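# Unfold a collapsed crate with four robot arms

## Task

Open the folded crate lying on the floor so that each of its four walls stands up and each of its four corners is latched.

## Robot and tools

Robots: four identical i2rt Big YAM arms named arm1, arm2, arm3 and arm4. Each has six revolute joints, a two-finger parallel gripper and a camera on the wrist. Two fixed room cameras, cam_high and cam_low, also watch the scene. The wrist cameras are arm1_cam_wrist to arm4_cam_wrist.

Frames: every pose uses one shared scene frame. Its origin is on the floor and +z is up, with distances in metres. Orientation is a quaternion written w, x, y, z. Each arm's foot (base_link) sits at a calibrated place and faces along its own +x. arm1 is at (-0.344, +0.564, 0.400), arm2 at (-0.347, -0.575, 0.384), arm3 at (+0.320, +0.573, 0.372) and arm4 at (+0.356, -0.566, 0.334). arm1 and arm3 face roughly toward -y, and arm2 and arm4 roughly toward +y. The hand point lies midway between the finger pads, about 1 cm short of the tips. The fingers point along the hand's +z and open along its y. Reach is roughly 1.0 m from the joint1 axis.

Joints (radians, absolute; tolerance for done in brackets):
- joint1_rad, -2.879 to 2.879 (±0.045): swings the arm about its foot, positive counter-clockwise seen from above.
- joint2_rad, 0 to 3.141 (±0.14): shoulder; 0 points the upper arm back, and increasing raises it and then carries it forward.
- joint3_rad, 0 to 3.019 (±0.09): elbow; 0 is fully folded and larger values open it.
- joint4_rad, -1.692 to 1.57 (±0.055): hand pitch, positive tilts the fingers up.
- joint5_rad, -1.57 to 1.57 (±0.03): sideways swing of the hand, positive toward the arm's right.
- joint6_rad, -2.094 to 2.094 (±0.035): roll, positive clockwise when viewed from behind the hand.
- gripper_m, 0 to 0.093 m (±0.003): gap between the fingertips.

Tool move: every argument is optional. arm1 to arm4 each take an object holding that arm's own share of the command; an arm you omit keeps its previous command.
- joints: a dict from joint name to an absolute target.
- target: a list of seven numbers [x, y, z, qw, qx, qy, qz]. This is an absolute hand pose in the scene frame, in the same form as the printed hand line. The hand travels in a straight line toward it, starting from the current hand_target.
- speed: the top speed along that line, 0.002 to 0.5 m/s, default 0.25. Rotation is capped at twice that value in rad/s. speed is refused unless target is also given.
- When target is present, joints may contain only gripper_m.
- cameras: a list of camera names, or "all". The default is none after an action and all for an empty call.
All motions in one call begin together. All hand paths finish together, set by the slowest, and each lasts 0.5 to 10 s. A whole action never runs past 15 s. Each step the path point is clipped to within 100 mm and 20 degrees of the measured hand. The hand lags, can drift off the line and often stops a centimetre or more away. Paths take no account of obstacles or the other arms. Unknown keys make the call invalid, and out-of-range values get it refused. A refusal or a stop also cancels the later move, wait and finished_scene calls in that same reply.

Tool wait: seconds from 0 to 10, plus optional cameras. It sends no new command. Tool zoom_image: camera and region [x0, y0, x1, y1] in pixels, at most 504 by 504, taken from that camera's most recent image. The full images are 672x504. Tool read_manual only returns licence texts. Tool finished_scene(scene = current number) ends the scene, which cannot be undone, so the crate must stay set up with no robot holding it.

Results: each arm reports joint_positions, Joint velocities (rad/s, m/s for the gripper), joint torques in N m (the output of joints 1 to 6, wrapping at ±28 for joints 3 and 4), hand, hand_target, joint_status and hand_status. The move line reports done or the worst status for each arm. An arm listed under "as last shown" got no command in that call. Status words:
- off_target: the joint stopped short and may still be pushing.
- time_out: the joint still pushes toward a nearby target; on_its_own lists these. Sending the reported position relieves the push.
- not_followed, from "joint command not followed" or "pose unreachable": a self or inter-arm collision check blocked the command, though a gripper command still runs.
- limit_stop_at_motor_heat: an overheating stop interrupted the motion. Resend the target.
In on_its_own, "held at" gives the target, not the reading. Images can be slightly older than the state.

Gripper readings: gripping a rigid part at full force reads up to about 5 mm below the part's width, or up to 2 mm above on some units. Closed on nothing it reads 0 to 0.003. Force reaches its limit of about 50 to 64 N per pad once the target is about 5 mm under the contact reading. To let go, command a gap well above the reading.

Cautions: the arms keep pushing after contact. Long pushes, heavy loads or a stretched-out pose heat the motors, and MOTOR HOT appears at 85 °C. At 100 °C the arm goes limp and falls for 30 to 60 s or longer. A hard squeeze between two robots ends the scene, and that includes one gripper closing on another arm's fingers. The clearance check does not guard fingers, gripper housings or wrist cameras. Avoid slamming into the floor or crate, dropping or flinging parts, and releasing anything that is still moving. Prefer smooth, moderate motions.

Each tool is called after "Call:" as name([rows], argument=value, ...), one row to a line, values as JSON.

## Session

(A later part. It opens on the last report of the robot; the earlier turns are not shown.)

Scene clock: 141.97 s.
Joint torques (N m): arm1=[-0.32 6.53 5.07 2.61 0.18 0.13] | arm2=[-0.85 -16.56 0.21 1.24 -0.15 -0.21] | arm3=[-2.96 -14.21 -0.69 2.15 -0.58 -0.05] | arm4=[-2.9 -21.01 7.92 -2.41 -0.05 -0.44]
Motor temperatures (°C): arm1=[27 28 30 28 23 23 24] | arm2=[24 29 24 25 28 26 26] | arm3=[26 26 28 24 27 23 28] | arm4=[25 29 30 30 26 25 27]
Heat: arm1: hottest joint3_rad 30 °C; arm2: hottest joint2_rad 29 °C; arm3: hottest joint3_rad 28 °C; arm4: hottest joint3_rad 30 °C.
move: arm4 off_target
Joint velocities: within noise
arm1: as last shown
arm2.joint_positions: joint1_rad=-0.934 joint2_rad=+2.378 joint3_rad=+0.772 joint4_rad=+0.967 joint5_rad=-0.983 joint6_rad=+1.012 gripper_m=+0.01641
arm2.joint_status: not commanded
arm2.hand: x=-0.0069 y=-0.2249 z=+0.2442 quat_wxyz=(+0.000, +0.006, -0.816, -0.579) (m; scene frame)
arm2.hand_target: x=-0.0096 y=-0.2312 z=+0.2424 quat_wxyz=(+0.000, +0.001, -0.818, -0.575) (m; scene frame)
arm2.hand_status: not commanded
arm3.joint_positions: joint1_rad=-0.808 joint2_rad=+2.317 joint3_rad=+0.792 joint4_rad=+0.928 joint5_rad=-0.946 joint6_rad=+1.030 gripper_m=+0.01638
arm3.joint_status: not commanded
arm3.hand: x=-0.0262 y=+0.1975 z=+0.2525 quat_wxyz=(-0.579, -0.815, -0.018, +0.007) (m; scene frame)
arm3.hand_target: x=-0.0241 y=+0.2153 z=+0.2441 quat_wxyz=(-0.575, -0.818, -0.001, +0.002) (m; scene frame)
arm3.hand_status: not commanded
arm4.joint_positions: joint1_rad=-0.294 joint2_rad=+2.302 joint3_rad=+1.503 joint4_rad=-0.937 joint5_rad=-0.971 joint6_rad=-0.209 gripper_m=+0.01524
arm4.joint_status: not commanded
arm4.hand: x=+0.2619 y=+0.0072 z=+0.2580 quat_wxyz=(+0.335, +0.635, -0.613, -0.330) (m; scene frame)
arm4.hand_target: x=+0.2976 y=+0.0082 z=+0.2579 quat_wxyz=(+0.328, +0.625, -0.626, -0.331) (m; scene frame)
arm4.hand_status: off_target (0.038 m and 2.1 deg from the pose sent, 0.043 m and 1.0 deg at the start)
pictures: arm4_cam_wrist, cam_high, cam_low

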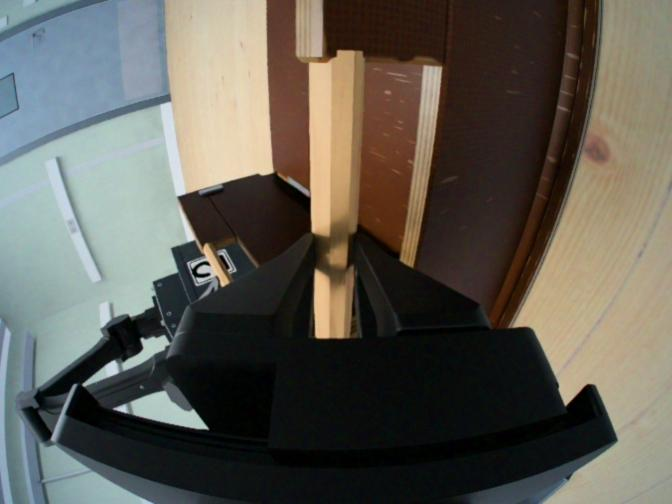

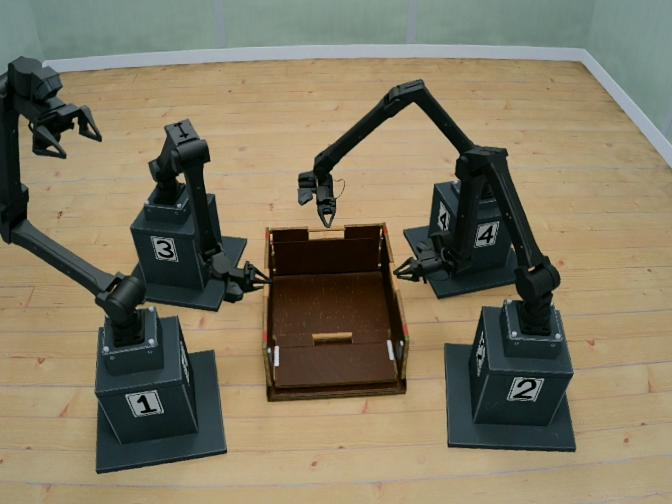

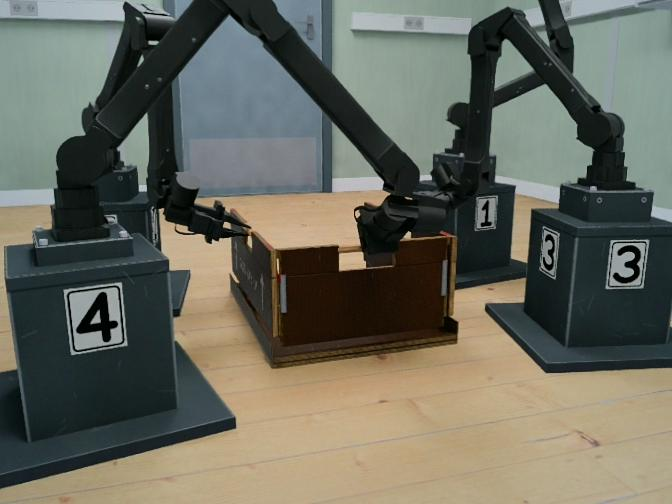

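Call:
move(arm4={"target":[0.272,0.008,0.256,0.327,0.627,-0.627,-0.327],"speed":0.06}, cameras=["cam_high"])

Call:
move(arm4={"joints":{"gripper_m":0.045}})

Call:
move(arm4={"target":[0.355,0.01,0.32,0.327,0.627,-0.627,-0.327],"speed":0.15}, cameras=["cam_high","cam_low","arm4_cam_wrist"])

Call:
zoom_image(camera="cam_high", region=[255, 210, 405, 290])

Scene clock: 146.97 s.
Joint torques (N m): arm1=[0.67 6.48 5.34 2.61 0.21 0.07] | arm2=[-0.85 -16.5 0.2 1.24 -0.15 -0.21] | arm3=[-2.96 -13.39 -0.76 2.24 -0.57 -0.03] | arm4=[0.5 -21.89 5.83 -0.01 -0.03 0.17]
Motor temperatures (°C): arm1=[27 28 30 28 23 23 24] | arm2=[24 29 24 25 28 26 26] | arm3=[26 26 28 24 27 23 28] | arm4=[25 29 30 30 26 25 27]
Heat: arm1: hottest joint3_rad 30 °C; arm2: hottest joint2_rad 29 °C; arm3: hottest joint3_rad 28 °C; arm4: hottest joint3_rad 30 °C.
move: arm4 off_target
Joint velocities: within noise
arm1, arm2, arm3: as last shown
arm4.joint_positions: joint1_rad=-0.292 joint2_rad=+2.302 joint3_rad=+1.500 joint4_rad=-0.927 joint5_rad=-0.972 joint6_rad=-0.193 gripper_m=+0.01524
arm4.joint_status: not commanded
arm4.hand: x=+0.2609 y=+0.0076 z=+0.2572 quat_wxyz=(+0.336, +0.631, -0.616, -0.330) (m; scene frame)
arm4.hand_target: x=+0.2716 y=+0.0064 z=+0.2561 quat_wxyz=(+0.331, +0.625, -0.628, -0.325) (m; scene frame)
arm4.hand_status: off_target (0.011 m and 1.7 deg from the pose sent, 0.010 m and 2.1 deg at the start)
pictures: cam_high

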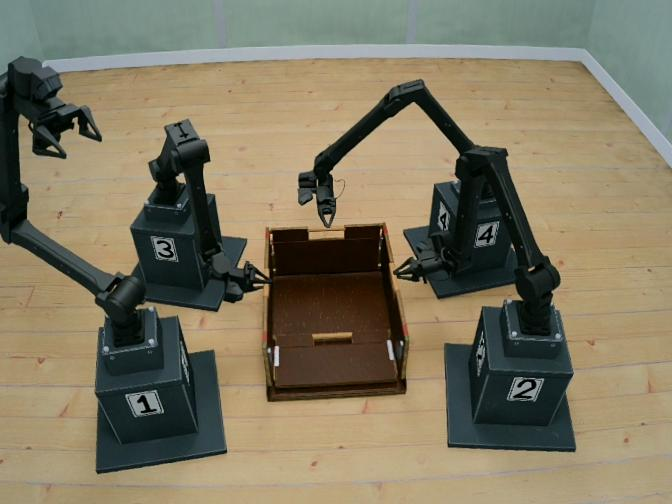

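Scene clock: 147.83 s.
Joint torques (N m): arm1=[-0.56 7.12 5.24 2.56 0.21 0.08] | arm2=[-0.79 -16.5 0.21 1.24 -0.15 -0.22] | arm3=[-3.19 -13.92 -0.66 2.28 -0.59 -0.04] | arm4=[1.61 -21.48 5.86 -0.03 -0.47 0.18]
Motor temperatures (°C): arm1=[27 28 30 28 23 23 24] | arm2=[24 29 24 25 28 26 26] | arm3=[26 26 28 24 27 23 28] | arm4=[25 29 30 30 26 25 27]
Heat: arm1: hottest joint3_rad 30 °C; arm2: hottest joint2_rad 29 °C; arm3: hottest joint3_rad 28 °C; arm4: hottest joint3_rad 30 °C.
move: arm4 done
Joint velocities: within noise
arm1, arm2, arm3: as last shown
arm4.joint_positions: joint1_rad=-0.314 joint2_rad=+2.299 joint3_rad=+1.500 joint4_rad=-0.927 joint5_rad=-0.951 joint6_rad=-0.193 gripper_m=+0.04495
arm4.joint_status: all done
arm4.hand: x=+0.2754 y=+0.0094 z=+0.2558 quat_wxyz=(+0.326, +0.629, -0.625, -0.326) (m; scene frame)
arm4.hand_target: x=+0.2781 y=+0.0067 z=+0.2545 quat_wxyz=(+0.327, +0.624, -0.632, -0.323) (m; scene frame)
arm4.hand_status: not commanded
pictures: none

Scene clock: 149.50 s.
Joint torques (N m): arm1=[-0.44 7 5.04 2.51 0.22 0.09] | arm2=[-0.79 -16.5 0.23 1.24 -0.15 -0.22] | arm3=[-3.14 -13.86 -0.7 2.13 -0.57 -0.07] | arm4=[2.02 -20.6 10.66 -1.2 -0.44 -0.22]
Motor temperatures (°C): arm1=[27 28 30 28 23 23 24] | arm2=[24 29 24 25 27 26 26] | arm3=[26 26 28 24 27 23 28] | arm4=[25 29 30 30 26 25 27]
Heat: arm1: hottest joint3_rad 30 °C; arm2: hottest joint2_rad 29 °C; arm3: hottest joint3_rad 28 °C; arm4: hottest joint3_rad 30 °C.
move: arm4 off_target
Joint velocities: arm1=[within noise] | arm2=[within noise] | arm3=[within noise] | arm4=[0.005 0.005 -0.002 -0.007 -0.095 -0.154 -0.001]
arm1, arm2, arm3: as last shown
arm4.joint_positions: joint1_rad=-0.441 joint2_rad=+2.240 joint3_rad=+1.563 joint4_rad=-1.241 joint5_rad=-0.928 joint6_rad=-0.386 gripper_m=+0.04495
arm4.joint_status: not commanded
arm4.hand: x=+0.3475 y=-0.0021 z=+0.3127 quat_wxyz=(+0.339, +0.618, -0.632, -0.321) (m; scene frame)
arm4.hand_target: x=+0.3499 y=+0.0109 z=+0.3198 quat_wxyz=(+0.326, +0.631, -0.623, -0.328) (m; scene frame)
arm4.hand_status: off_target (0.016 m and 2.0 deg from the pose sent, 0.102 m and 0.3 deg at the start)
pictures: arm4_cam_wrist, cam_high, cam_low

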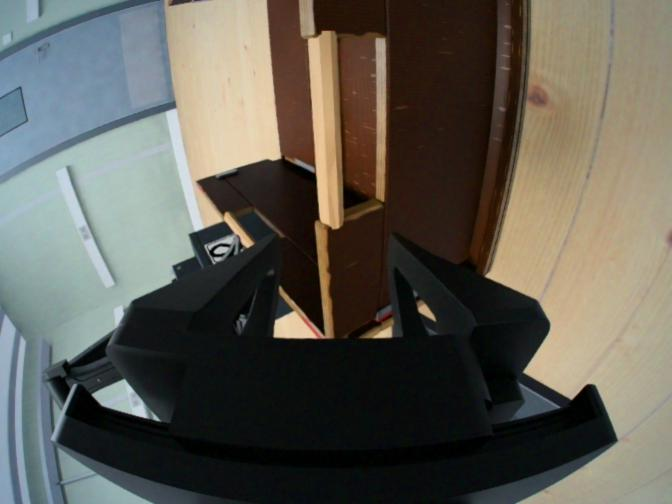

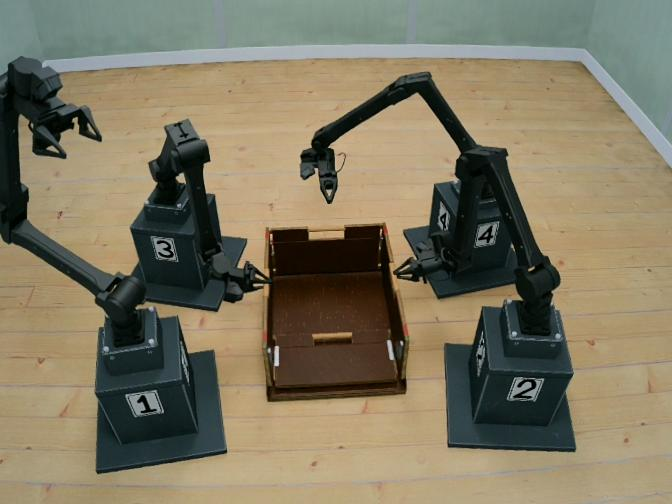

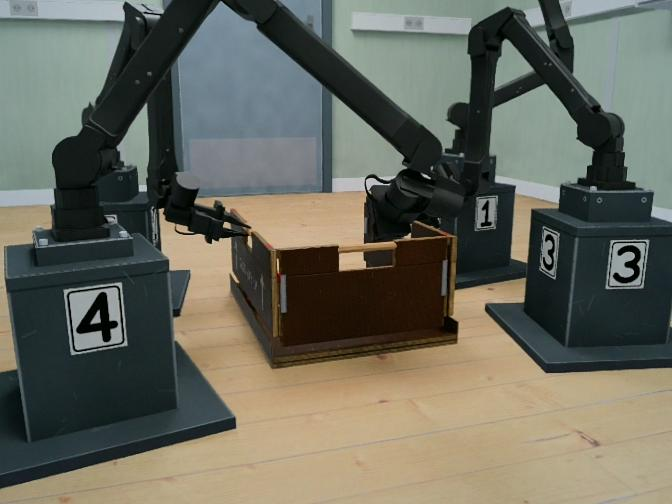

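Scaled by 3.360 from the camera's 672x504 image, which has a finer 960x720 frame.

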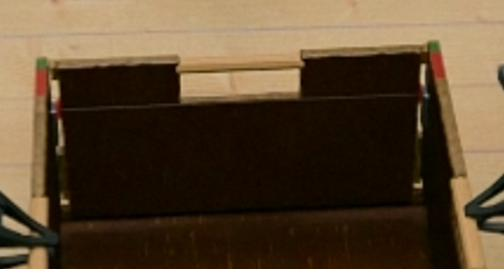

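Call:
move(arm1={"target":[-0.09,0.03,0.38,0,0.707,0.707,0],"joints":{"gripper_m":0.055}})

Call:
move(arm1={"target":[-0.088,0.01,0.2,0,0.707,0.707,0],"joints":{"gripper_m":0.055}}, cameras=["arm1_cam_wrist","cam_high"])

Scene clock: 155.93 s.
Joint torques (N m): arm1=[-1.38 -21.42 10.18 0.16 0.11 0] | arm2=[-0.79 -16.56 0.21 1.22 -0.15 -0.22] | arm3=[-3.31 -13.51 -0.61 1.95 -0.57 -0.04] | arm4=[1.9 -20.66 10.66 -1.2 -0.44 -0.21]
Motor temperatures (°C): arm1=[27 28 31 28 23 23 24] | arm2=[24 28 24 25 27 26 26] | arm3=[26 26 28 24 27 23 28] | arm4=[25 29 31 30 26 25 27]
Heat: arm1: hottest joint3_rad 31 °C; arm2: hottest joint2_rad 28 °C; arm3: hottest joint3_rad 28 °C; arm4: hottest joint3_rad 31 °C.
move: arm1 off_target
Joint velocities: within noise
arm1.joint_positions: joint1_rad=+0.270 joint2_rad=+2.074 joint3_rad=+1.474 joint4_rad=-1.014 joint5_rad=-0.007 joint6_rad=+0.456 gripper_m=+0.05506
arm1.joint_status: all done
arm1.hand: x=-0.0937 y=+0.0539 z=+0.3675 quat_wxyz=(+0.019, -0.707, -0.707, -0.006) (m; scene frame)
arm1.hand_target: x=-0.0904 y=+0.0353 z=+0.3773 quat_wxyz=(+0.005, -0.706, -0.709, -0.003) (m; scene frame)
arm1.hand_status: off_target (0.027 m and 2.3 deg from the pose sent, 0.856 m and 73.9 deg at the start; pose on its path clipped on 38 of 133 steps)
arm2, arm3: as last shown
arm4.joint_positions: joint1_rad=-0.450 joint2_rad=+2.240 joint3_rad=+1.563 joint4_rad=-1.241 joint5_rad=-0.928 joint6_rad=-0.386 gripper_m=+0.04495
arm4.joint_status: not commanded
arm4.hand: x=+0.3527 y=-0.0021 z=+0.3127 quat_wxyz=(+0.338, +0.615, -0.635, -0.323) (m; scene frame)
arm4.hand_target: x=+0.3552 y=+0.0110 z=+0.3198 quat_wxyz=(+0.325, +0.628, -0.626, -0.330) (m; scene frame)
arm4.hand_status: not commanded
pictures: none

Scene clock: 157.60 s.
Joint torques (N m): arm1=[-1.14 -23.53 8.13 0.87 0.15 -0.05] | arm2=[-0.85 -16.5 0.21 1.24 -0.15 -0.21] | arm3=[-3.43 -13.1 -0.77 2 -0.58 -0.07] | arm4=[1.9 -20.6 10.66 -1.2 -0.45 -0.21]
Motor temperatures (°C): arm1=[27 29 31 28 23 23 24] | arm2=[24 28 24 25 27 26 26] | arm3=[26 26 28 24 27 23 28] | arm4=[25 29 31 30 26 25 27]
Heat: arm1: hottest joint3_rad 31 °C; arm2: hottest joint2_rad 28 °C; arm3: hottest joint3_rad 28 °C; arm4: hottest joint3_rad 31 °C.
move: arm1 off_target
Joint velocities: within noise
arm1.joint_positions: joint1_rad=+0.260 joint2_rad=+2.413 joint3_rad=+1.551 joint4_rad=-0.750 joint5_rad=-0.007 joint6_rad=+0.447 gripper_m=+0.05506
arm1.joint_status: all done
arm1.hand: x=-0.0919 y=+0.0328 z=+0.1956 quat_wxyz=(+0.018, -0.708, -0.706, -0.006) (m; scene frame)
arm1.hand_target: x=-0.0887 y=+0.0123 z=+0.2004 quat_wxyz=(+0.000, -0.706, -0.708, +0.000) (m; scene frame)
arm1.hand_status: off_target (0.024 m and 2.2 deg from the pose sent, 0.173 m and 2.3 deg at the start)
arm2, arm3, arm4: as last shown
pictures: arm1_cam_wrist, cam_high

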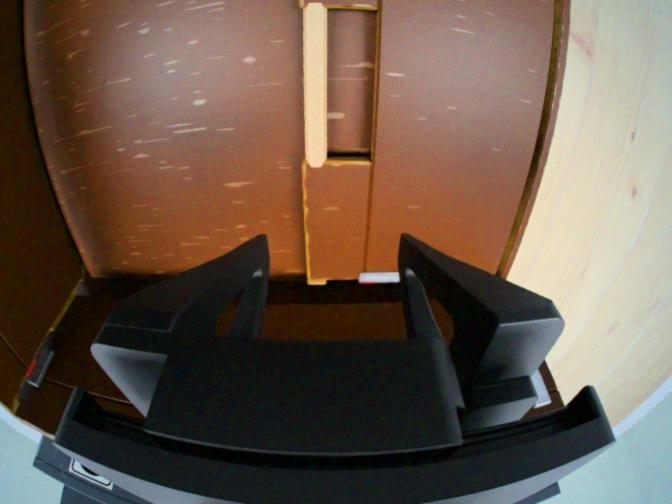

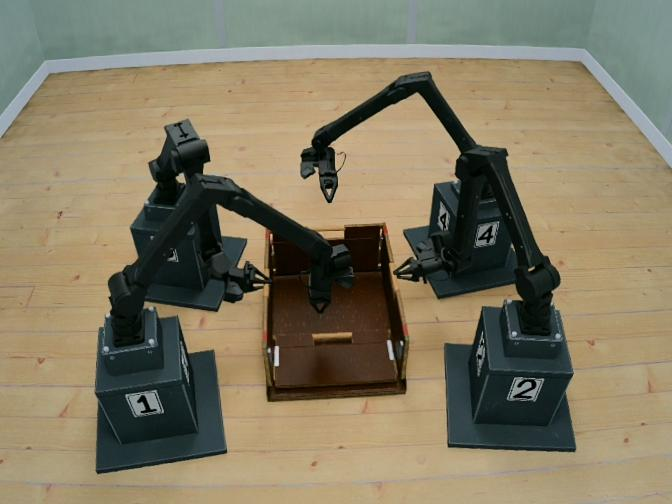

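Call:
move(arm1={"target":[-0.075,-0.014,0.085,0.018,0.707,0.707,-0.006],"joints":{"gripper_m":0.055},"speed":0.2}, cameras=["arm1_cam_wrist","cam_low"])

Scene clock: 160.57 s.
Joint torques (N m): arm1=[-0.5 -24.82 7.51 0.73 0.13 0.02] | arm2=[-0.85 -16.5 0.21 1.24 -0.15 -0.21] | arm3=[-3.49 -13.86 -0.61 2.17 -0.57 -0.03] | arm4=[1.9 -20.6 10.66 -1.18 -0.45 -0.21]
Motor temperatures (°C): arm1=[27 29 31 28 23 23 24] | arm2=[24 28 24 25 27 26 26] | arm3=[26 26 28 24 27 23 28] | arm4=[25 30 31 30 26 25 27]
Heat: arm1: hottest joint3_rad 31 °C; arm2: hottest joint2_rad 28 °C; arm3: hottest joint3_rad 28 °C; arm4: hottest joint3_rad 31 °C.
move: arm1 off_target
Joint velocities: within noise
arm1.joint_positions: joint1_rad=+0.260 joint2_rad=+2.686 joint3_rad=+1.749 joint4_rad=-0.631 joint5_rad=-0.007 joint6_rad=+0.447 gripper_m=+0.05506
arm1.joint_status: all done
arm1.hand: x=-0.0793 y=+0.0045 z=+0.0817 quat_wxyz=(-0.002, -0.708, -0.706, +0.001) (m; scene frame)
arm1.hand_target: x=-0.0752 y=-0.0132 z=+0.0855 quat_wxyz=(-0.018, -0.707, -0.707, +0.006) (m; scene frame)
arm1.hand_status: off_target (0.019 m and 1.9 deg from the pose sent, 0.121 m and 4.4 deg at the start)
arm2, arm3, arm4: as last shown
pictures: arm1_cam_wrist, cam_low

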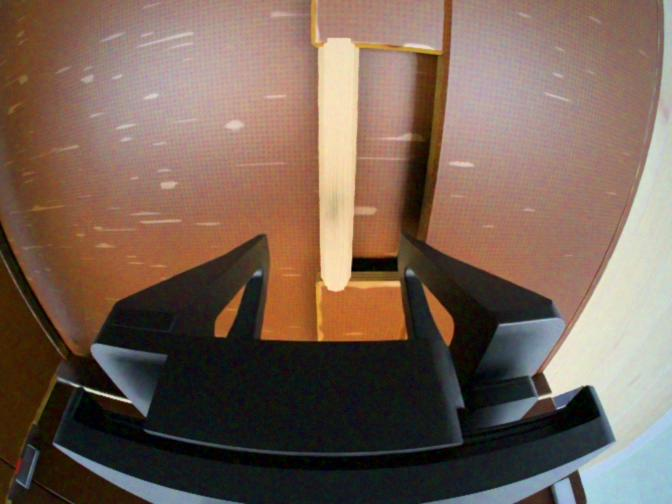

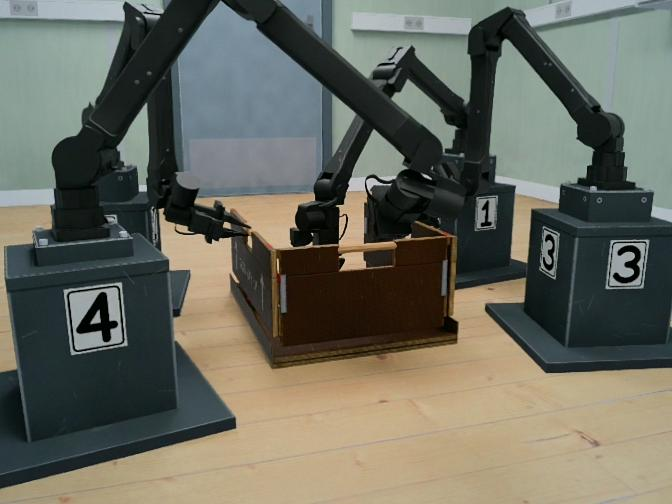

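Call:
move(arm1={"target":[-0.077,-0.016,0.048,0.018,0.707,0.707,-0.006],"joints":{"gripper_m":0.055},"speed":0.08}, cameras=["arm1_cam_wrist"])

Call:
move(arm1={"joints":{"gripper_m":0.01}}, cameras=["arm1_cam_wrist"])

Scene clock: 163.13 s.
Joint torques (N m): arm1=[-1.26 -24.64 7.49 0.98 0.16 -0.05] | arm2=[-0.85 -16.56 0.21 1.25 -0.15 -0.22] | arm3=[-3.55 -13.92 -0.65 2.19 -0.61 -0.01] | arm4=[1.9 -20.66 10.65 -1.2 -0.44 -0.21]
Motor temperatures (°C): arm1=[27 29 31 28 23 23 24] | arm2=[24 28 24 25 27 26 26] | arm3=[26 26 27 24 27 23 28] | arm4=[25 30 31 30 26 25 27]
Heat: arm1: hottest joint3_rad 31 °C; arm2: hottest joint2_rad 28 °C; arm3: hottest gripper 28 °C; arm4: hottest joint3_rad 31 °C.
move: arm1 off_target
Joint velocities: within noise
arm1.joint_positions: joint1_rad=+0.260 joint2_rad=+2.769 joint3_rad=+1.813 joint4_rad=-0.612 joint5_rad=-0.007 joint6_rad=+0.447 gripper_m=+0.05506
arm1.joint_status: all done
arm1.hand: x=-0.0788 y=+0.0027 z=+0.0467 quat_wxyz=(-0.002, -0.708, -0.706, +0.001) (m; scene frame)
arm1.hand_target: x=-0.0774 y=-0.0150 z=+0.0479 quat_wxyz=(-0.018, -0.707, -0.707, +0.006) (m; scene frame)
arm1.hand_status: off_target (0.019 m and 1.9 deg from the pose sent, 0.040 m and 1.9 deg at the start)
arm2, arm3, arm4: as last shown
pictures: arm1_cam_wrist

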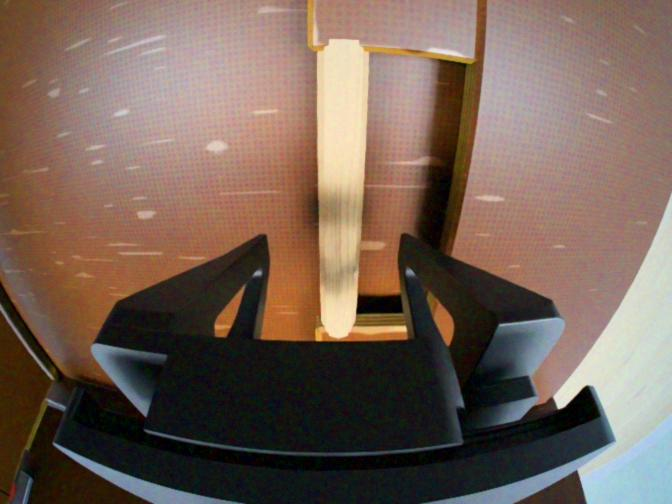

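Scene clock: 163.83 s.
Joint torques (N m): arm1=[-1.67 -25.41 7.46 1.01 0.09 -0.04] | arm2=[-0.85 -16.56 0.21 1.24 -0.15 -0.21] | arm3=[-3.25 -13.51 -0.73 2.07 -0.55 -0.07] | arm4=[1.9 -20.66 10.67 -1.2 -0.45 -0.21]
Motor temperatures (°C): arm1=[27 29 31 28 23 23 24] | arm2=[24 28 24 25 27 26 26] | arm3=[26 26 27 24 27 23 28] | arm4=[25 30 31 30 26 25 27]
Heat: arm1: hottest joint3_rad 31 °C; arm2: hottest joint2_rad 28 °C; arm3: hottest gripper 28 °C; arm4: hottest joint3_rad 31 °C.
move: arm1 done
Joint velocities: within noise
arm1.joint_positions: joint1_rad=+0.260 joint2_rad=+2.769 joint3_rad=+1.813 joint4_rad=-0.612 joint5_rad=-0.007 joint6_rad=+0.447 gripper_m=+0.01014
arm1.joint_status: all done
arm1.hand: x=-0.0788 y=+0.0027 z=+0.0467 quat_wxyz=(-0.002, -0.708, -0.706, +0.001) (m; scene frame)
arm1.hand_target: x=-0.0774 y=-0.0150 z=+0.0479 quat_wxyz=(-0.018, -0.707, -0.707, +0.006) (m; scene frame)
arm1.hand_status: not commanded
arm2.joint_positions: joint1_rad=-0.934 joint2_rad=+2.378 joint3_rad=+0.772 joint4_rad=+0.967 joint5_rad=-0.983 joint6_rad=+1.012 gripper_m=+0.01641
arm2.joint_status: not commanded
arm2.hand: x=-0.0069 y=-0.2249 z=+0.2442 quat_wxyz=(+0.000, +0.006, -0.816, -0.579) (m; scene frame)
arm2.hand_target: x=-0.0096 y=-0.2312 z=+0.2424 quat_wxyz=(+0.000, +0.001, -0.818, -0.575) (m; scene frame)
arm2.hand_status: not commanded
arm3.joint_positions: joint1_rad=-0.808 joint2_rad=+2.317 joint3_rad=+0.792 joint4_rad=+0.928 joint5_rad=-0.946 joint6_rad=+1.030 gripper_m=+0.01638
arm3.joint_status: not commanded
arm3.hand: x=-0.0262 y=+0.1975 z=+0.2525 quat_wxyz=(-0.579, -0.815, -0.018, +0.007) (m; scene frame)
arm3.hand_target: x=-0.0241 y=+0.2153 z=+0.2441 quat_wxyz=(-0.575, -0.818, -0.001, +0.002) (m; scene frame)
arm3.hand_status: not commanded
arm4: as last shown
pictures: arm1_cam_wrist

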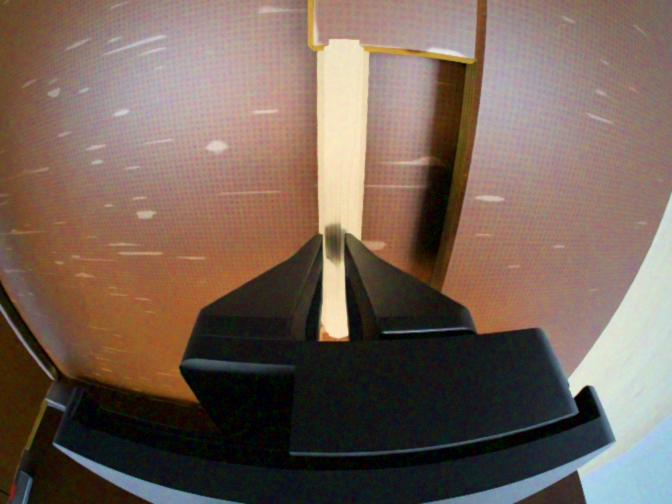

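Missed above the bar. Lower.

Call:
move(arm1={"joints":{"gripper_m":0.055}})

Call:
move(arm1={"target":[-0.079,-0.016,0.032,0.018,0.707,0.707,-0.006],"joints":{"gripper_m":0.055},"speed":0.06})

Call:
move(arm1={"joints":{"gripper_m":0.01}}, cameras=["arm1_cam_wrist"])

Scene clock: 165.47 s.
Joint torques (N m): arm1=[-1.49 -25.17 7.41 0.96 0.17 -0.01] | arm2=[-0.73 -16.5 0.2 1.24 -0.14 -0.21] | arm3=[-3.19 -13.98 -0.7 2.21 -0.62 -0.05] | arm4=[1.9 -20.66 10.66 -1.18 -0.44 -0.21]
Motor temperatures (°C): arm1=[27 29 31 28 23 23 24] | arm2=[24 28 24 25 27 26 26] | arm3=[26 26 27 24 27 23 28] | arm4=[25 30 31 30 26 25 27]
Heat: arm1: hottest joint3_rad 31 °C; arm2: hottest joint2_rad 28 °C; arm3: hottest gripper 28 °C; arm4: hottest joint3_rad 31 °C.
move: arm1 done
Joint velocities: within noise
arm1.joint_positions: joint1_rad=+0.260 joint2_rad=+2.769 joint3_rad=+1.813 joint4_rad=-0.612 joint5_rad=-0.007 joint6_rad=+0.447 gripper_m=+0.05486
arm1.joint_status: all done
arm1.hand: x=-0.0788 y=+0.0027 z=+0.0467 quat_wxyz=(-0.002, -0.708, -0.706, +0.001) (m; scene frame)
arm1.hand_target: x=-0.0774 y=-0.0150 z=+0.0479 quat_wxyz=(-0.018, -0.707, -0.707, +0.006) (m; scene frame)
arm1.hand_status: not commanded
arm2, arm3, arm4: as last shown
pictures: none

Scene clock: 166.60 s.
Joint torques (N m): arm1=[-1.32 -24.76 7.68 1.02 0.12 -0.07] | arm2=[-0.85 -16.56 0.2 1.24 -0.15 -0.21] | arm3=[-2.96 -13.33 -0.95 2.06 -0.59 -0.08] | arm4=[1.9 -20.6 10.66 -1.18 -0.44 -0.21]
Motor temperatures (°C): arm1=[27 29 31 28 23 23 24] | arm2=[24 28 24 25 27 26 26] | arm3=[26 26 27 24 27 23 28] | arm4=[25 30 31 30 26 25 27]
Heat: arm1: hottest joint3_rad 31 °C; arm2: hottest joint2_rad 28 °C; arm3: hottest gripper 28 °C; arm4: hottest joint3_rad 31 °C.
move: arm1 off_target
Joint velocities: within noise
arm1.joint_positions: joint1_rad=+0.258 joint2_rad=+2.800 joint3_rad=+1.836 joint4_rad=-0.604 joint5_rad=-0.007 joint6_rad=+0.447 gripper_m=+0.05494
arm1.joint_status: all done
arm1.hand: x=-0.0798 y=+0.0025 z=+0.0334 quat_wxyz=(-0.002, -0.708, -0.706, +0.001) (m; scene frame)
arm1.hand_target: x=-0.0787 y=-0.0147 z=+0.0323 quat_wxyz=(-0.018, -0.707, -0.707, +0.006) (m; scene frame)
arm1.hand_status: off_target (0.019 m and 1.9 deg from the pose sent, 0.024 m and 1.9 deg at the start)
arm2, arm3, arm4: as last shown
pictures: none

Scene clock: 167.23 s.
Joint torques (N m): arm1=[-0.97 -24.82 7.66 1.1 0.13 -0.03] | arm2=[-0.79 -16.5 0.21 1.22 -0.15 -0.22] | arm3=[-3.02 -13.16 -0.87 2.03 -0.58 -0.06] | arm4=[1.9 -20.6 10.65 -1.18 -0.44 -0.22]
Motor temperatures (°C): arm1=[27 29 31 28 23 23 25] | arm2=[24 28 24 25 27 26 26] | arm3=[26 26 27 24 27 23 28] | arm4=[25 30 31 30 26 25 27]
Heat: arm1: hottest joint3_rad 31 °C; arm2: hottest joint2_rad 28 °C; arm3: hottest gripper 28 °C; arm4: hottest joint3_rad 31 °C.
move: arm1 off_target
Joint velocities: within noise
arm1.joint_positions: joint1_rad=+0.257 joint2_rad=+2.800 joint3_rad=+1.836 joint4_rad=-0.604 joint5_rad=-0.003 joint6_rad=+0.450 gripper_m=+0.01676
arm1.joint_status: gripper_m off_target (ended at +0.01679, target +0.01000)
arm1.hand: x=-0.0814 y=+0.0017 z=+0.0334 quat_wxyz=(-0.002, -0.710, -0.704, +0.003) (m; scene frame)
arm1.hand_target: x=-0.0797 y=-0.0152 z=+0.0323 quat_wxyz=(-0.017, -0.708, -0.706, +0.008) (m; scene frame)
arm1.hand_status: not commanded
arm2, arm3, arm4: as last shown
pictures: arm1_cam_wrist

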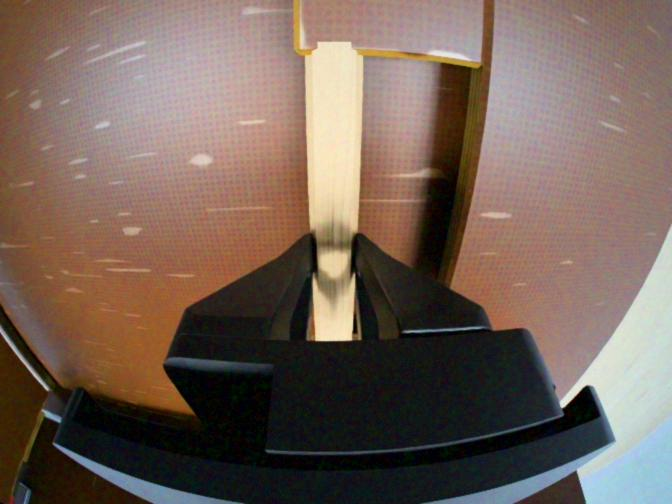

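Call:
move(arm1={"target":[-0.094,-0.014,0.110,0.074,0.703,0.703,0.074],"speed":0.1})

Call:
move(arm1={"target":[-0.131,-0.012,0.178,0.153,0.690,0.690,0.153],"speed":0.1})

Call:
move(arm1={"target":[-0.19,-0.01,0.230,0.230,0.669,0.669,0.230],"speed":0.1}, cameras=["cam_high","arm1_cam_wrist"])

Call:
move(arm1={"target":[-0.245,-0.008,0.255,0.288,0.646,0.646,0.288],"speed":0.1})

Call:
move(arm1={"target":[-0.295,-0.006,0.262,0.327,0.627,0.627,0.327],"speed":0.08}, cameras=["cam_high","cam_low","arm1_cam_wrist"])

Scene clock: 174.90 s.
Joint torques (N m): arm1=[-1.32 -29.92 4.3 0.39 0.11 -0.07] | arm2=[-0.85 -16.5 0.21 1.24 -0.15 -0.22] | arm3=[-3.43 -13.74 -0.92 2.09 -0.56 -0.1] | arm4=[1.9 -20.66 10.66 -1.18 -0.44 -0.21]
Motor temperatures (°C): arm1=[27 31 31 28 23 23 25] | arm2=[24 28 24 25 27 26 26] | arm3=[26 26 27 24 27 23 29] | arm4=[25 30 31 30 26 25 27]
Heat: arm1: hottest joint2_rad 31 °C; arm2: hottest joint2_rad 28 °C; arm3: hottest gripper 29 °C; arm4: hottest joint3_rad 31 °C.
move: arm1 off_target
Joint velocities: within noise
arm1.joint_positions: joint1_rad=+0.188 joint2_rad=+2.668 joint3_rad=+1.698 joint4_rad=-0.551 joint5_rad=-0.211 joint6_rad=+0.384 gripper_m=+0.01675
arm1.joint_status: not commanded
arm1.hand: x=-0.0875 y=+0.0000 z=+0.0856 quat_wxyz=(-0.065, -0.705, -0.701, -0.083) (m; scene frame)
arm1.hand_target: x=-0.0913 y=-0.0168 z=+0.1101 quat_wxyz=(-0.080, -0.703, -0.702, -0.074) (m; scene frame)
arm1.hand_status: off_target (0.029 m and 1.5 deg from the pose sent, 0.079 m and 12.2 deg at the start)
arm2, arm3: as last shown
arm4.joint_positions: joint1_rad=-0.450 joint2_rad=+2.240 joint3_rad=+1.563 joint4_rad=-1.241 joint5_rad=-0.928 joint6_rad=-0.386 gripper_m=+0.04495
arm4.joint_status: not commanded
arm4.hand: x=+0.3527 y=-0.0021 z=+0.3127 quat_wxyz=(+0.338, +0.615, -0.635, -0.323) (m; scene frame)
arm4.hand_target: x=+0.3552 y=+0.0110 z=+0.3198 quat_wxyz=(+0.325, +0.628, -0.626, -0.330) (m; scene frame)
arm4.hand_status: not commanded
pictures: none

Scene clock: 176.60 s.
Joint torques (N m): arm1=[-2.67 -29.04 4.27 0.08 0.24 -0.14] | arm2=[-0.79 -16.56 0.2 1.24 -0.15 -0.22] | arm3=[-3.08 -13.98 -0.8 2.11 -0.58 -0.08] | arm4=[1.96 -20.6 10.66 -1.18 -0.44 -0.22]
Motor temperatures (°C): arm1=[27 31 31 28 23 23 25] | arm2=[24 28 24 25 27 26 26] | arm3=[26 26 27 24 27 23 29] | arm4=[25 30 31 30 26 25 27]
Heat: arm1: hottest joint2_rad 31 °C; arm2: hottest joint2_rad 28 °C; arm3: hottest gripper 29 °C; arm4: hottest joint3_rad 31 °C.
move: arm1 off_target
Joint velocities: within noise
arm1.joint_positions: joint1_rad=+0.077 joint2_rad=+2.511 joint3_rad=+1.539 joint4_rad=-0.511 joint5_rad=-0.440 joint6_rad=+0.286 gripper_m=+0.01679
arm1.joint_status: not commanded
arm1.hand: x=-0.1183 y=-0.0004 z=+0.1544 quat_wxyz=(-0.144, -0.691, -0.689, -0.165) (m; scene frame)
arm1.hand_target: x=-0.1298 y=-0.0124 z=+0.1772 quat_wxyz=(-0.153, -0.690, -0.690, -0.154) (m; scene frame)
arm1.hand_status: off_target (0.029 m and 1.8 deg from the pose sent, 0.103 m and 13.1 deg at the start)
arm2, arm3, arm4: as last shown
pictures: none

Scene clock: 178.40 s.
Joint torques (N m): arm1=[-2.37 -27.69 4.44 -0.12 0.07 -0.13] | arm2=[-0.85 -16.56 0.2 1.24 -0.15 -0.21] | arm3=[-2.9 -13.51 -0.79 2.07 -0.55 -0.08] | arm4=[1.9 -20.6 10.66 -1.2 -0.44 -0.21]
Motor temperatures (°C): arm1=[27 31 31 28 23 23 25] | arm2=[24 28 24 25 27 26 26] | arm3=[26 26 27 24 27 23 29] | arm4=[25 30 31 30 26 25 27]
Heat: arm1: hottest joint2_rad 31 °C; arm2: hottest joint2_rad 28 °C; arm3: hottest gripper 29 °C; arm4: hottest joint3_rad 31 °C.
move: arm1 off_target
Joint velocities: within noise
arm1.joint_positions: joint1_rad=-0.076 joint2_rad=+2.416 joint3_rad=+1.460 joint4_rad=-0.569 joint5_rad=-0.676 joint6_rad=+0.129 gripper_m=+0.01634
arm1.joint_status: not commanded
arm1.hand: x=-0.1746 y=-0.0017 z=+0.2116 quat_wxyz=(-0.222, -0.668, -0.667, -0.243) (m; scene frame)
arm1.hand_target: x=-0.1892 y=-0.0105 z=+0.2297 quat_wxyz=(-0.230, -0.669, -0.668, -0.231) (m; scene frame)
arm1.hand_status: off_target (0.025 m and 1.8 deg from the pose sent, 0.105 m and 12.8 deg at the start)
arm2, arm3, arm4: as last shown
pictures: arm1_cam_wrist, cam_high

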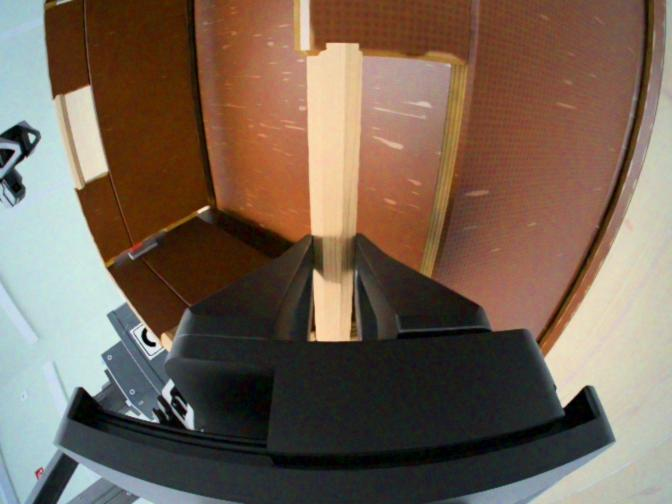

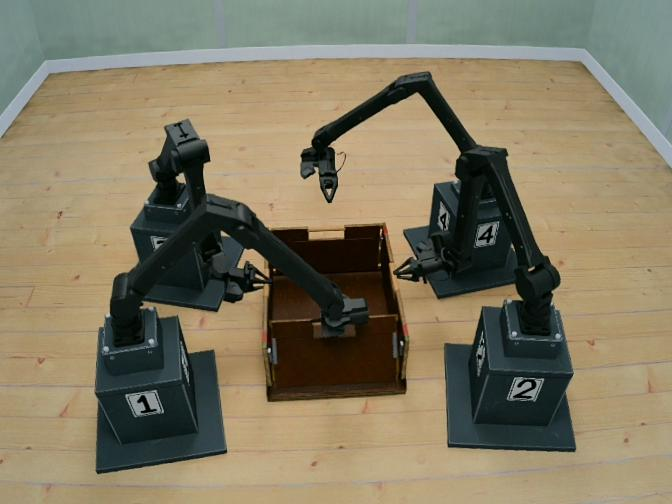

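Scene clock: 180.00 s.
Joint torques (N m): arm1=[-1.85 -25.99 5.64 -1.25 0.01 -0.21] | arm2=[-0.85 -16.5 0.21 1.24 -0.15 -0.21] | arm3=[-3.19 -13.22 -0.66 2.07 -0.57 -0.07] | arm4=[1.9 -20.6 10.66 -1.18 -0.44 -0.21]
Motor temperatures (°C): arm1=[27 31 31 28 23 23 25] | arm2=[24 28 24 25 27 26 26] | arm3=[26 26 27 24 27 23 29] | arm4=[25 31 31 30 26 25 27]
Heat: arm1: hottest joint2_rad 31 °C; arm2: hottest joint2_rad 28 °C; arm3: hottest gripper 29 °C; arm4: hottest joint2_rad 31 °C.
move: arm1 off_target
Joint velocities: within noise
arm1.joint_positions: joint1_rad=-0.214 joint2_rad=+2.407 joint3_rad=+1.462 joint4_rad=-0.683 joint5_rad=-0.854 joint6_rad=-0.047 gripper_m=+0.01620
arm1.joint_status: not commanded
arm1.hand: x=-0.2310 y=-0.0015 z=+0.2388 quat_wxyz=(-0.286, -0.646, -0.642, -0.297) (m; scene frame)
arm1.hand_target: x=-0.2438 y=-0.0090 z=+0.2542 quat_wxyz=(-0.289, -0.645, -0.646, -0.287) (m; scene frame)
arm1.hand_status: off_target (0.022 m and 1.1 deg from the pose sent, 0.083 m and 9.8 deg at the start)
arm2, arm3, arm4: as last shown
pictures: none

Scene clock: 181.60 s.
Joint torques (N m): arm1=[-4.25 -25.76 5.57 -2.13 -0.19 -0.4] | arm2=[-0.79 -16.56 0.18 1.24 -0.15 -0.22] | arm3=[-3.02 -13.57 -0.66 2.06 -0.57 -0.07] | arm4=[1.9 -20.6 10.66 -1.18 -0.44 -0.21]
Motor temperatures (°C): arm1=[27 31 31 28 23 23 25] | arm2=[24 28 24 25 27 26 26] | arm3=[26 26 27 24 27 23 29] | arm4=[25 31 31 30 26 25 27]
Heat: arm1: hottest joint2_rad 31 °C; arm2: hottest joint2_rad 28 °C; arm3: hottest gripper 29 °C; arm4: hottest joint2_rad 31 °C.
move: arm1 off_target
Joint velocities: within noise
arm1.joint_positions: joint1_rad=-0.300 joint2_rad=+2.449 joint3_rad=+1.534 joint4_rad=-0.859 joint5_rad=-0.948 joint6_rad=-0.228 gripper_m=+0.01601
arm1.joint_status: not commanded
arm1.hand: x=-0.2689 y=-0.0033 z=+0.2484 quat_wxyz=(-0.319, -0.624, -0.631, -0.331) (m; scene frame)
arm1.hand_target: x=-0.2948 y=-0.0067 z=+0.2611 quat_wxyz=(-0.325, -0.628, -0.628, -0.324) (m; scene frame)
arm1.hand_status: off_target (0.030 m and 1.2 deg from the pose sent, 0.068 m and 6.5 deg at the start)
arm2.joint_positions: joint1_rad=-0.939 joint2_rad=+2.378 joint3_rad=+0.771 joint4_rad=+0.967 joint5_rad=-0.986 joint6_rad=+1.012 gripper_m=+0.01641
arm2.joint_status: not commanded
arm2.hand: x=-0.0064 y=-0.2268 z=+0.2443 quat_wxyz=(+0.001, +0.005, -0.815, -0.579) (m; scene frame)
arm2.hand_target: x=-0.0091 y=-0.2330 z=+0.2425 quat_wxyz=(+0.000, +0.000, -0.818, -0.575) (m; scene frame)
arm2.hand_status: not commanded
arm3.joint_positions: joint1_rad=-0.808 joint2_rad=+2.317 joint3_rad=+0.792 joint4_rad=+0.928 joint5_rad=-0.946 joint6_rad=+1.030 gripper_m=+0.01638
arm3.joint_status: not commanded
arm3.hand: x=-0.0262 y=+0.1975 z=+0.2525 quat_wxyz=(-0.579, -0.815, -0.018, +0.007) (m; scene frame)
arm3.hand_target: x=-0.0241 y=+0.2153 z=+0.2441 quat_wxyz=(-0.575, -0.818, -0.001, +0.002) (m; scene frame)
arm3.hand_status: not commanded
arm4: as last shown
pictures: arm1_cam_wrist, cam_high, cam_low

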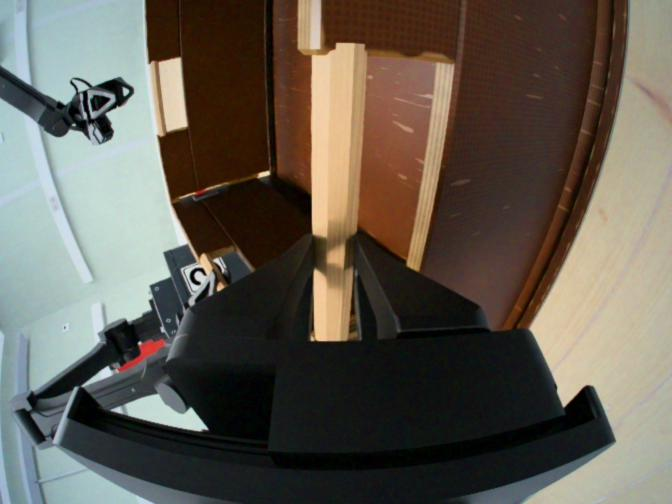

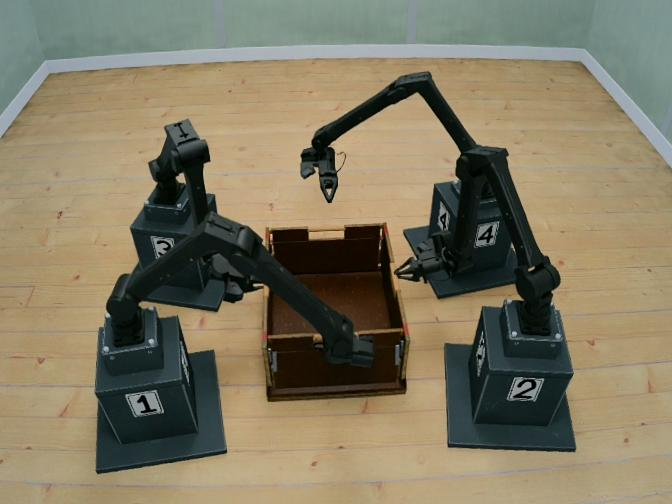

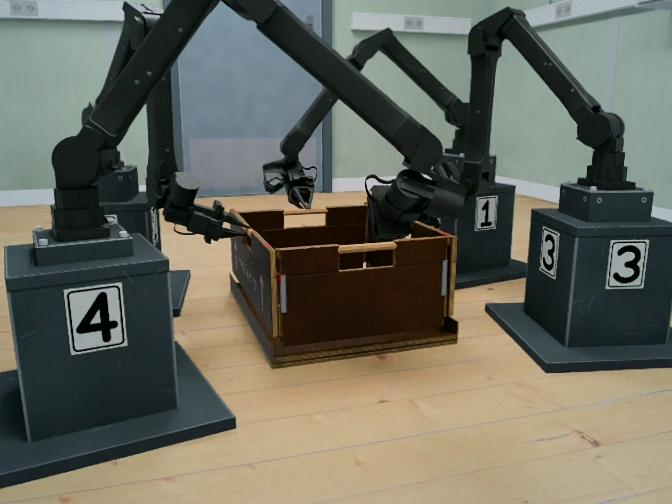

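Call:
move(arm1={"target":[-0.33,-0.006,0.263,0.327,0.627,0.627,0.327],"speed":0.06})

Call:
move(arm1={"target":[-0.355,-0.006,0.261,0.327,0.627,0.627,0.327],"speed":0.06}, cameras=["cam_high","cam_low","arm1_cam_wrist"])

Call:
zoom_image(camera="cam_high", region=[255, 320, 425, 410])

Call:
zoom_image(camera="arm1_cam_wrist", region=[130, 100, 340, 300])

Scene clock: 184.53 s.
Joint torques (N m): arm1=[-0.26 -23.71 7.05 -0.4 -0.27 -0.16] | arm2=[-0.79 -16.56 0.21 1.21 -0.15 -0.22] | arm3=[-3.31 -13.45 -0.73 2.03 -0.58 -0.07] | arm4=[1.9 -20.6 10.66 -1.18 -0.44 -0.22]
Motor temperatures (°C): arm1=[27 31 31 28 23 23 25] | arm2=[24 28 24 25 27 26 26] | arm3=[26 26 27 24 27 23 29] | arm4=[25 31 32 30 26 25 27]
Heat: arm1: hottest joint2_rad 31 °C; arm2: hottest joint2_rad 28 °C; arm3: hottest gripper 29 °C; arm4: hottest joint3_rad 32 °C.
move: arm1 off_target
Joint velocities: within noise
arm1.joint_positions: joint1_rad=-0.408 joint2_rad=+2.456 joint3_rad=+1.562 joint4_rad=-1.016 joint5_rad=-0.935 joint6_rad=-0.360 gripper_m=+0.01006
arm1.joint_status: not commanded
arm1.on_its_own: gripper_m moved -0.00595 to your old target +0.01000
arm1.hand: x=-0.3277 y=+0.0080 z=+0.2557 quat_wxyz=(-0.320, -0.635, -0.615, -0.340) (m; scene frame)
arm1.hand_target: x=-0.3299 y=-0.0053 z=+0.2628 quat_wxyz=(-0.327, -0.627, -0.626, -0.328) (m; scene frame)
arm1.hand_status: off_target (0.016 m and 2.4 deg from the pose sent, 0.063 m and 1.2 deg at the start)
arm2.joint_positions: joint1_rad=-0.934 joint2_rad=+2.378 joint3_rad=+0.772 joint4_rad=+0.967 joint5_rad=-0.981 joint6_rad=+1.012 gripper_m=+0.01640
arm2.joint_status: not commanded
arm2.hand: x=-0.0066 y=-0.2250 z=+0.2440 quat_wxyz=(+0.000, +0.006, -0.816, -0.578) (m; scene frame)
arm2.hand_target: x=-0.0094 y=-0.2312 z=+0.2422 quat_wxyz=(+0.000, +0.001, -0.818, -0.575) (m; scene frame)
arm2.hand_status: not commanded
arm3, arm4: as last shown
pictures: none

Scene clock: 185.73 s.
Joint torques (N m): arm1=[-0.44 -22.07 7.76 -0.34 -0.27 -0.09] | arm2=[-0.85 -16.5 0.21 1.24 -0.15 -0.21] | arm3=[-3.49 -13.8 -0.68 2.04 -0.54 -0.07] | arm4=[1.9 -20.66 10.67 -1.2 -0.44 -0.22]
Motor temperatures (°C): arm1=[27 31 31 28 23 23 25] | arm2=[24 28 24 25 27 26 26] | arm3=[26 26 27 24 27 23 29] | arm4=[25 31 32 30 26 25 27]
Heat: arm1: hottest joint2_rad 31 °C; arm2: hottest joint2_rad 28 °C; arm3: hottest gripper 29 °C; arm4: hottest joint3_rad 32 °C.
move: arm1 off_target
Joint velocities: within noise
arm1.joint_positions: joint1_rad=-0.446 joint2_rad=+2.458 joint3_rad=+1.597 joint4_rad=-1.083 joint5_rad=-0.921 joint6_rad=-0.423 gripper_m=+0.01006
arm1.joint_status: not commanded
arm1.hand: x=-0.3514 y=+0.0044 z=+0.2638 quat_wxyz=(-0.323, -0.633, -0.619, -0.334) (m; scene frame)
arm1.hand_target: x=-0.3569 y=-0.0059 z=+0.2614 quat_wxyz=(-0.328, -0.628, -0.626, -0.326) (m; scene frame)
arm1.hand_status: off_target (0.011 m and 1.4 deg from the pose sent, 0.031 m and 2.4 deg at the start)
arm2, arm3, arm4: as last shown
pictures: arm1_cam_wrist, cam_high, cam_low

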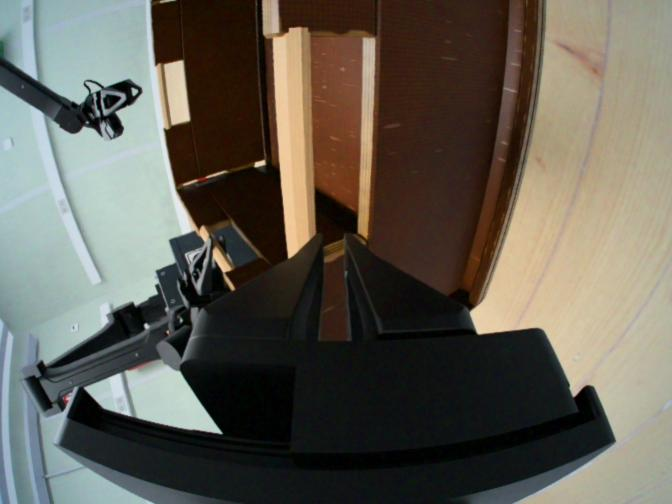

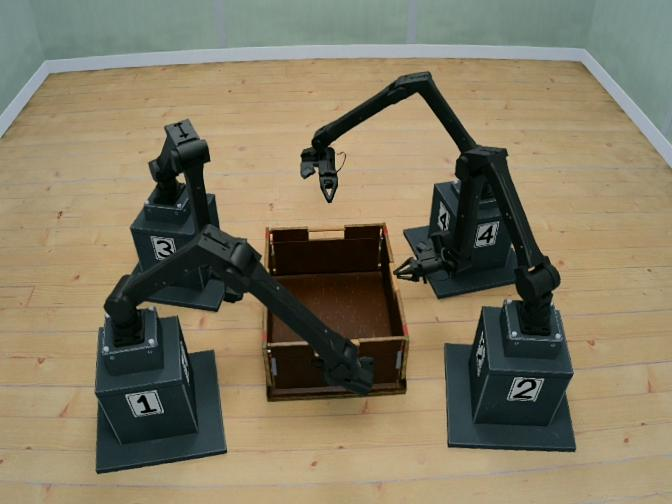

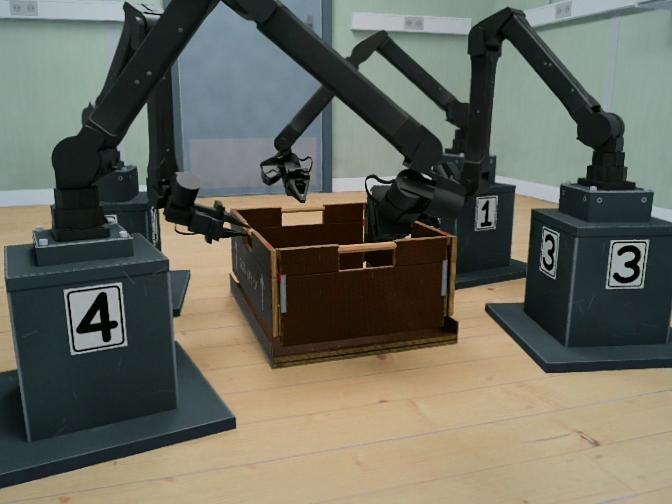

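Scaled by 2.965 from the camera's 672x504 image, which has a finer 960x720 frame.

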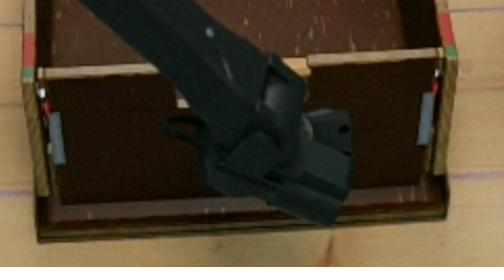

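Scaled by 2.400 from the camera's 672x504 image, which has a finer 960x720 frame.

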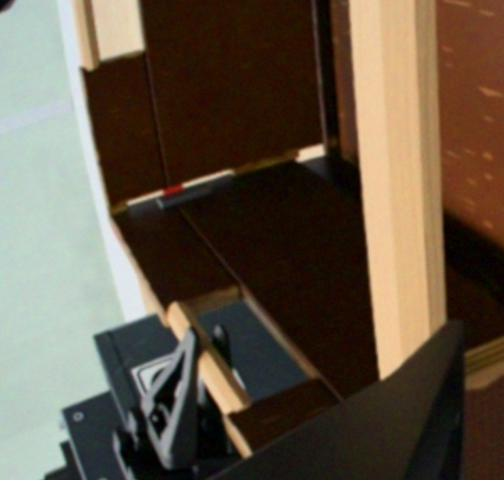

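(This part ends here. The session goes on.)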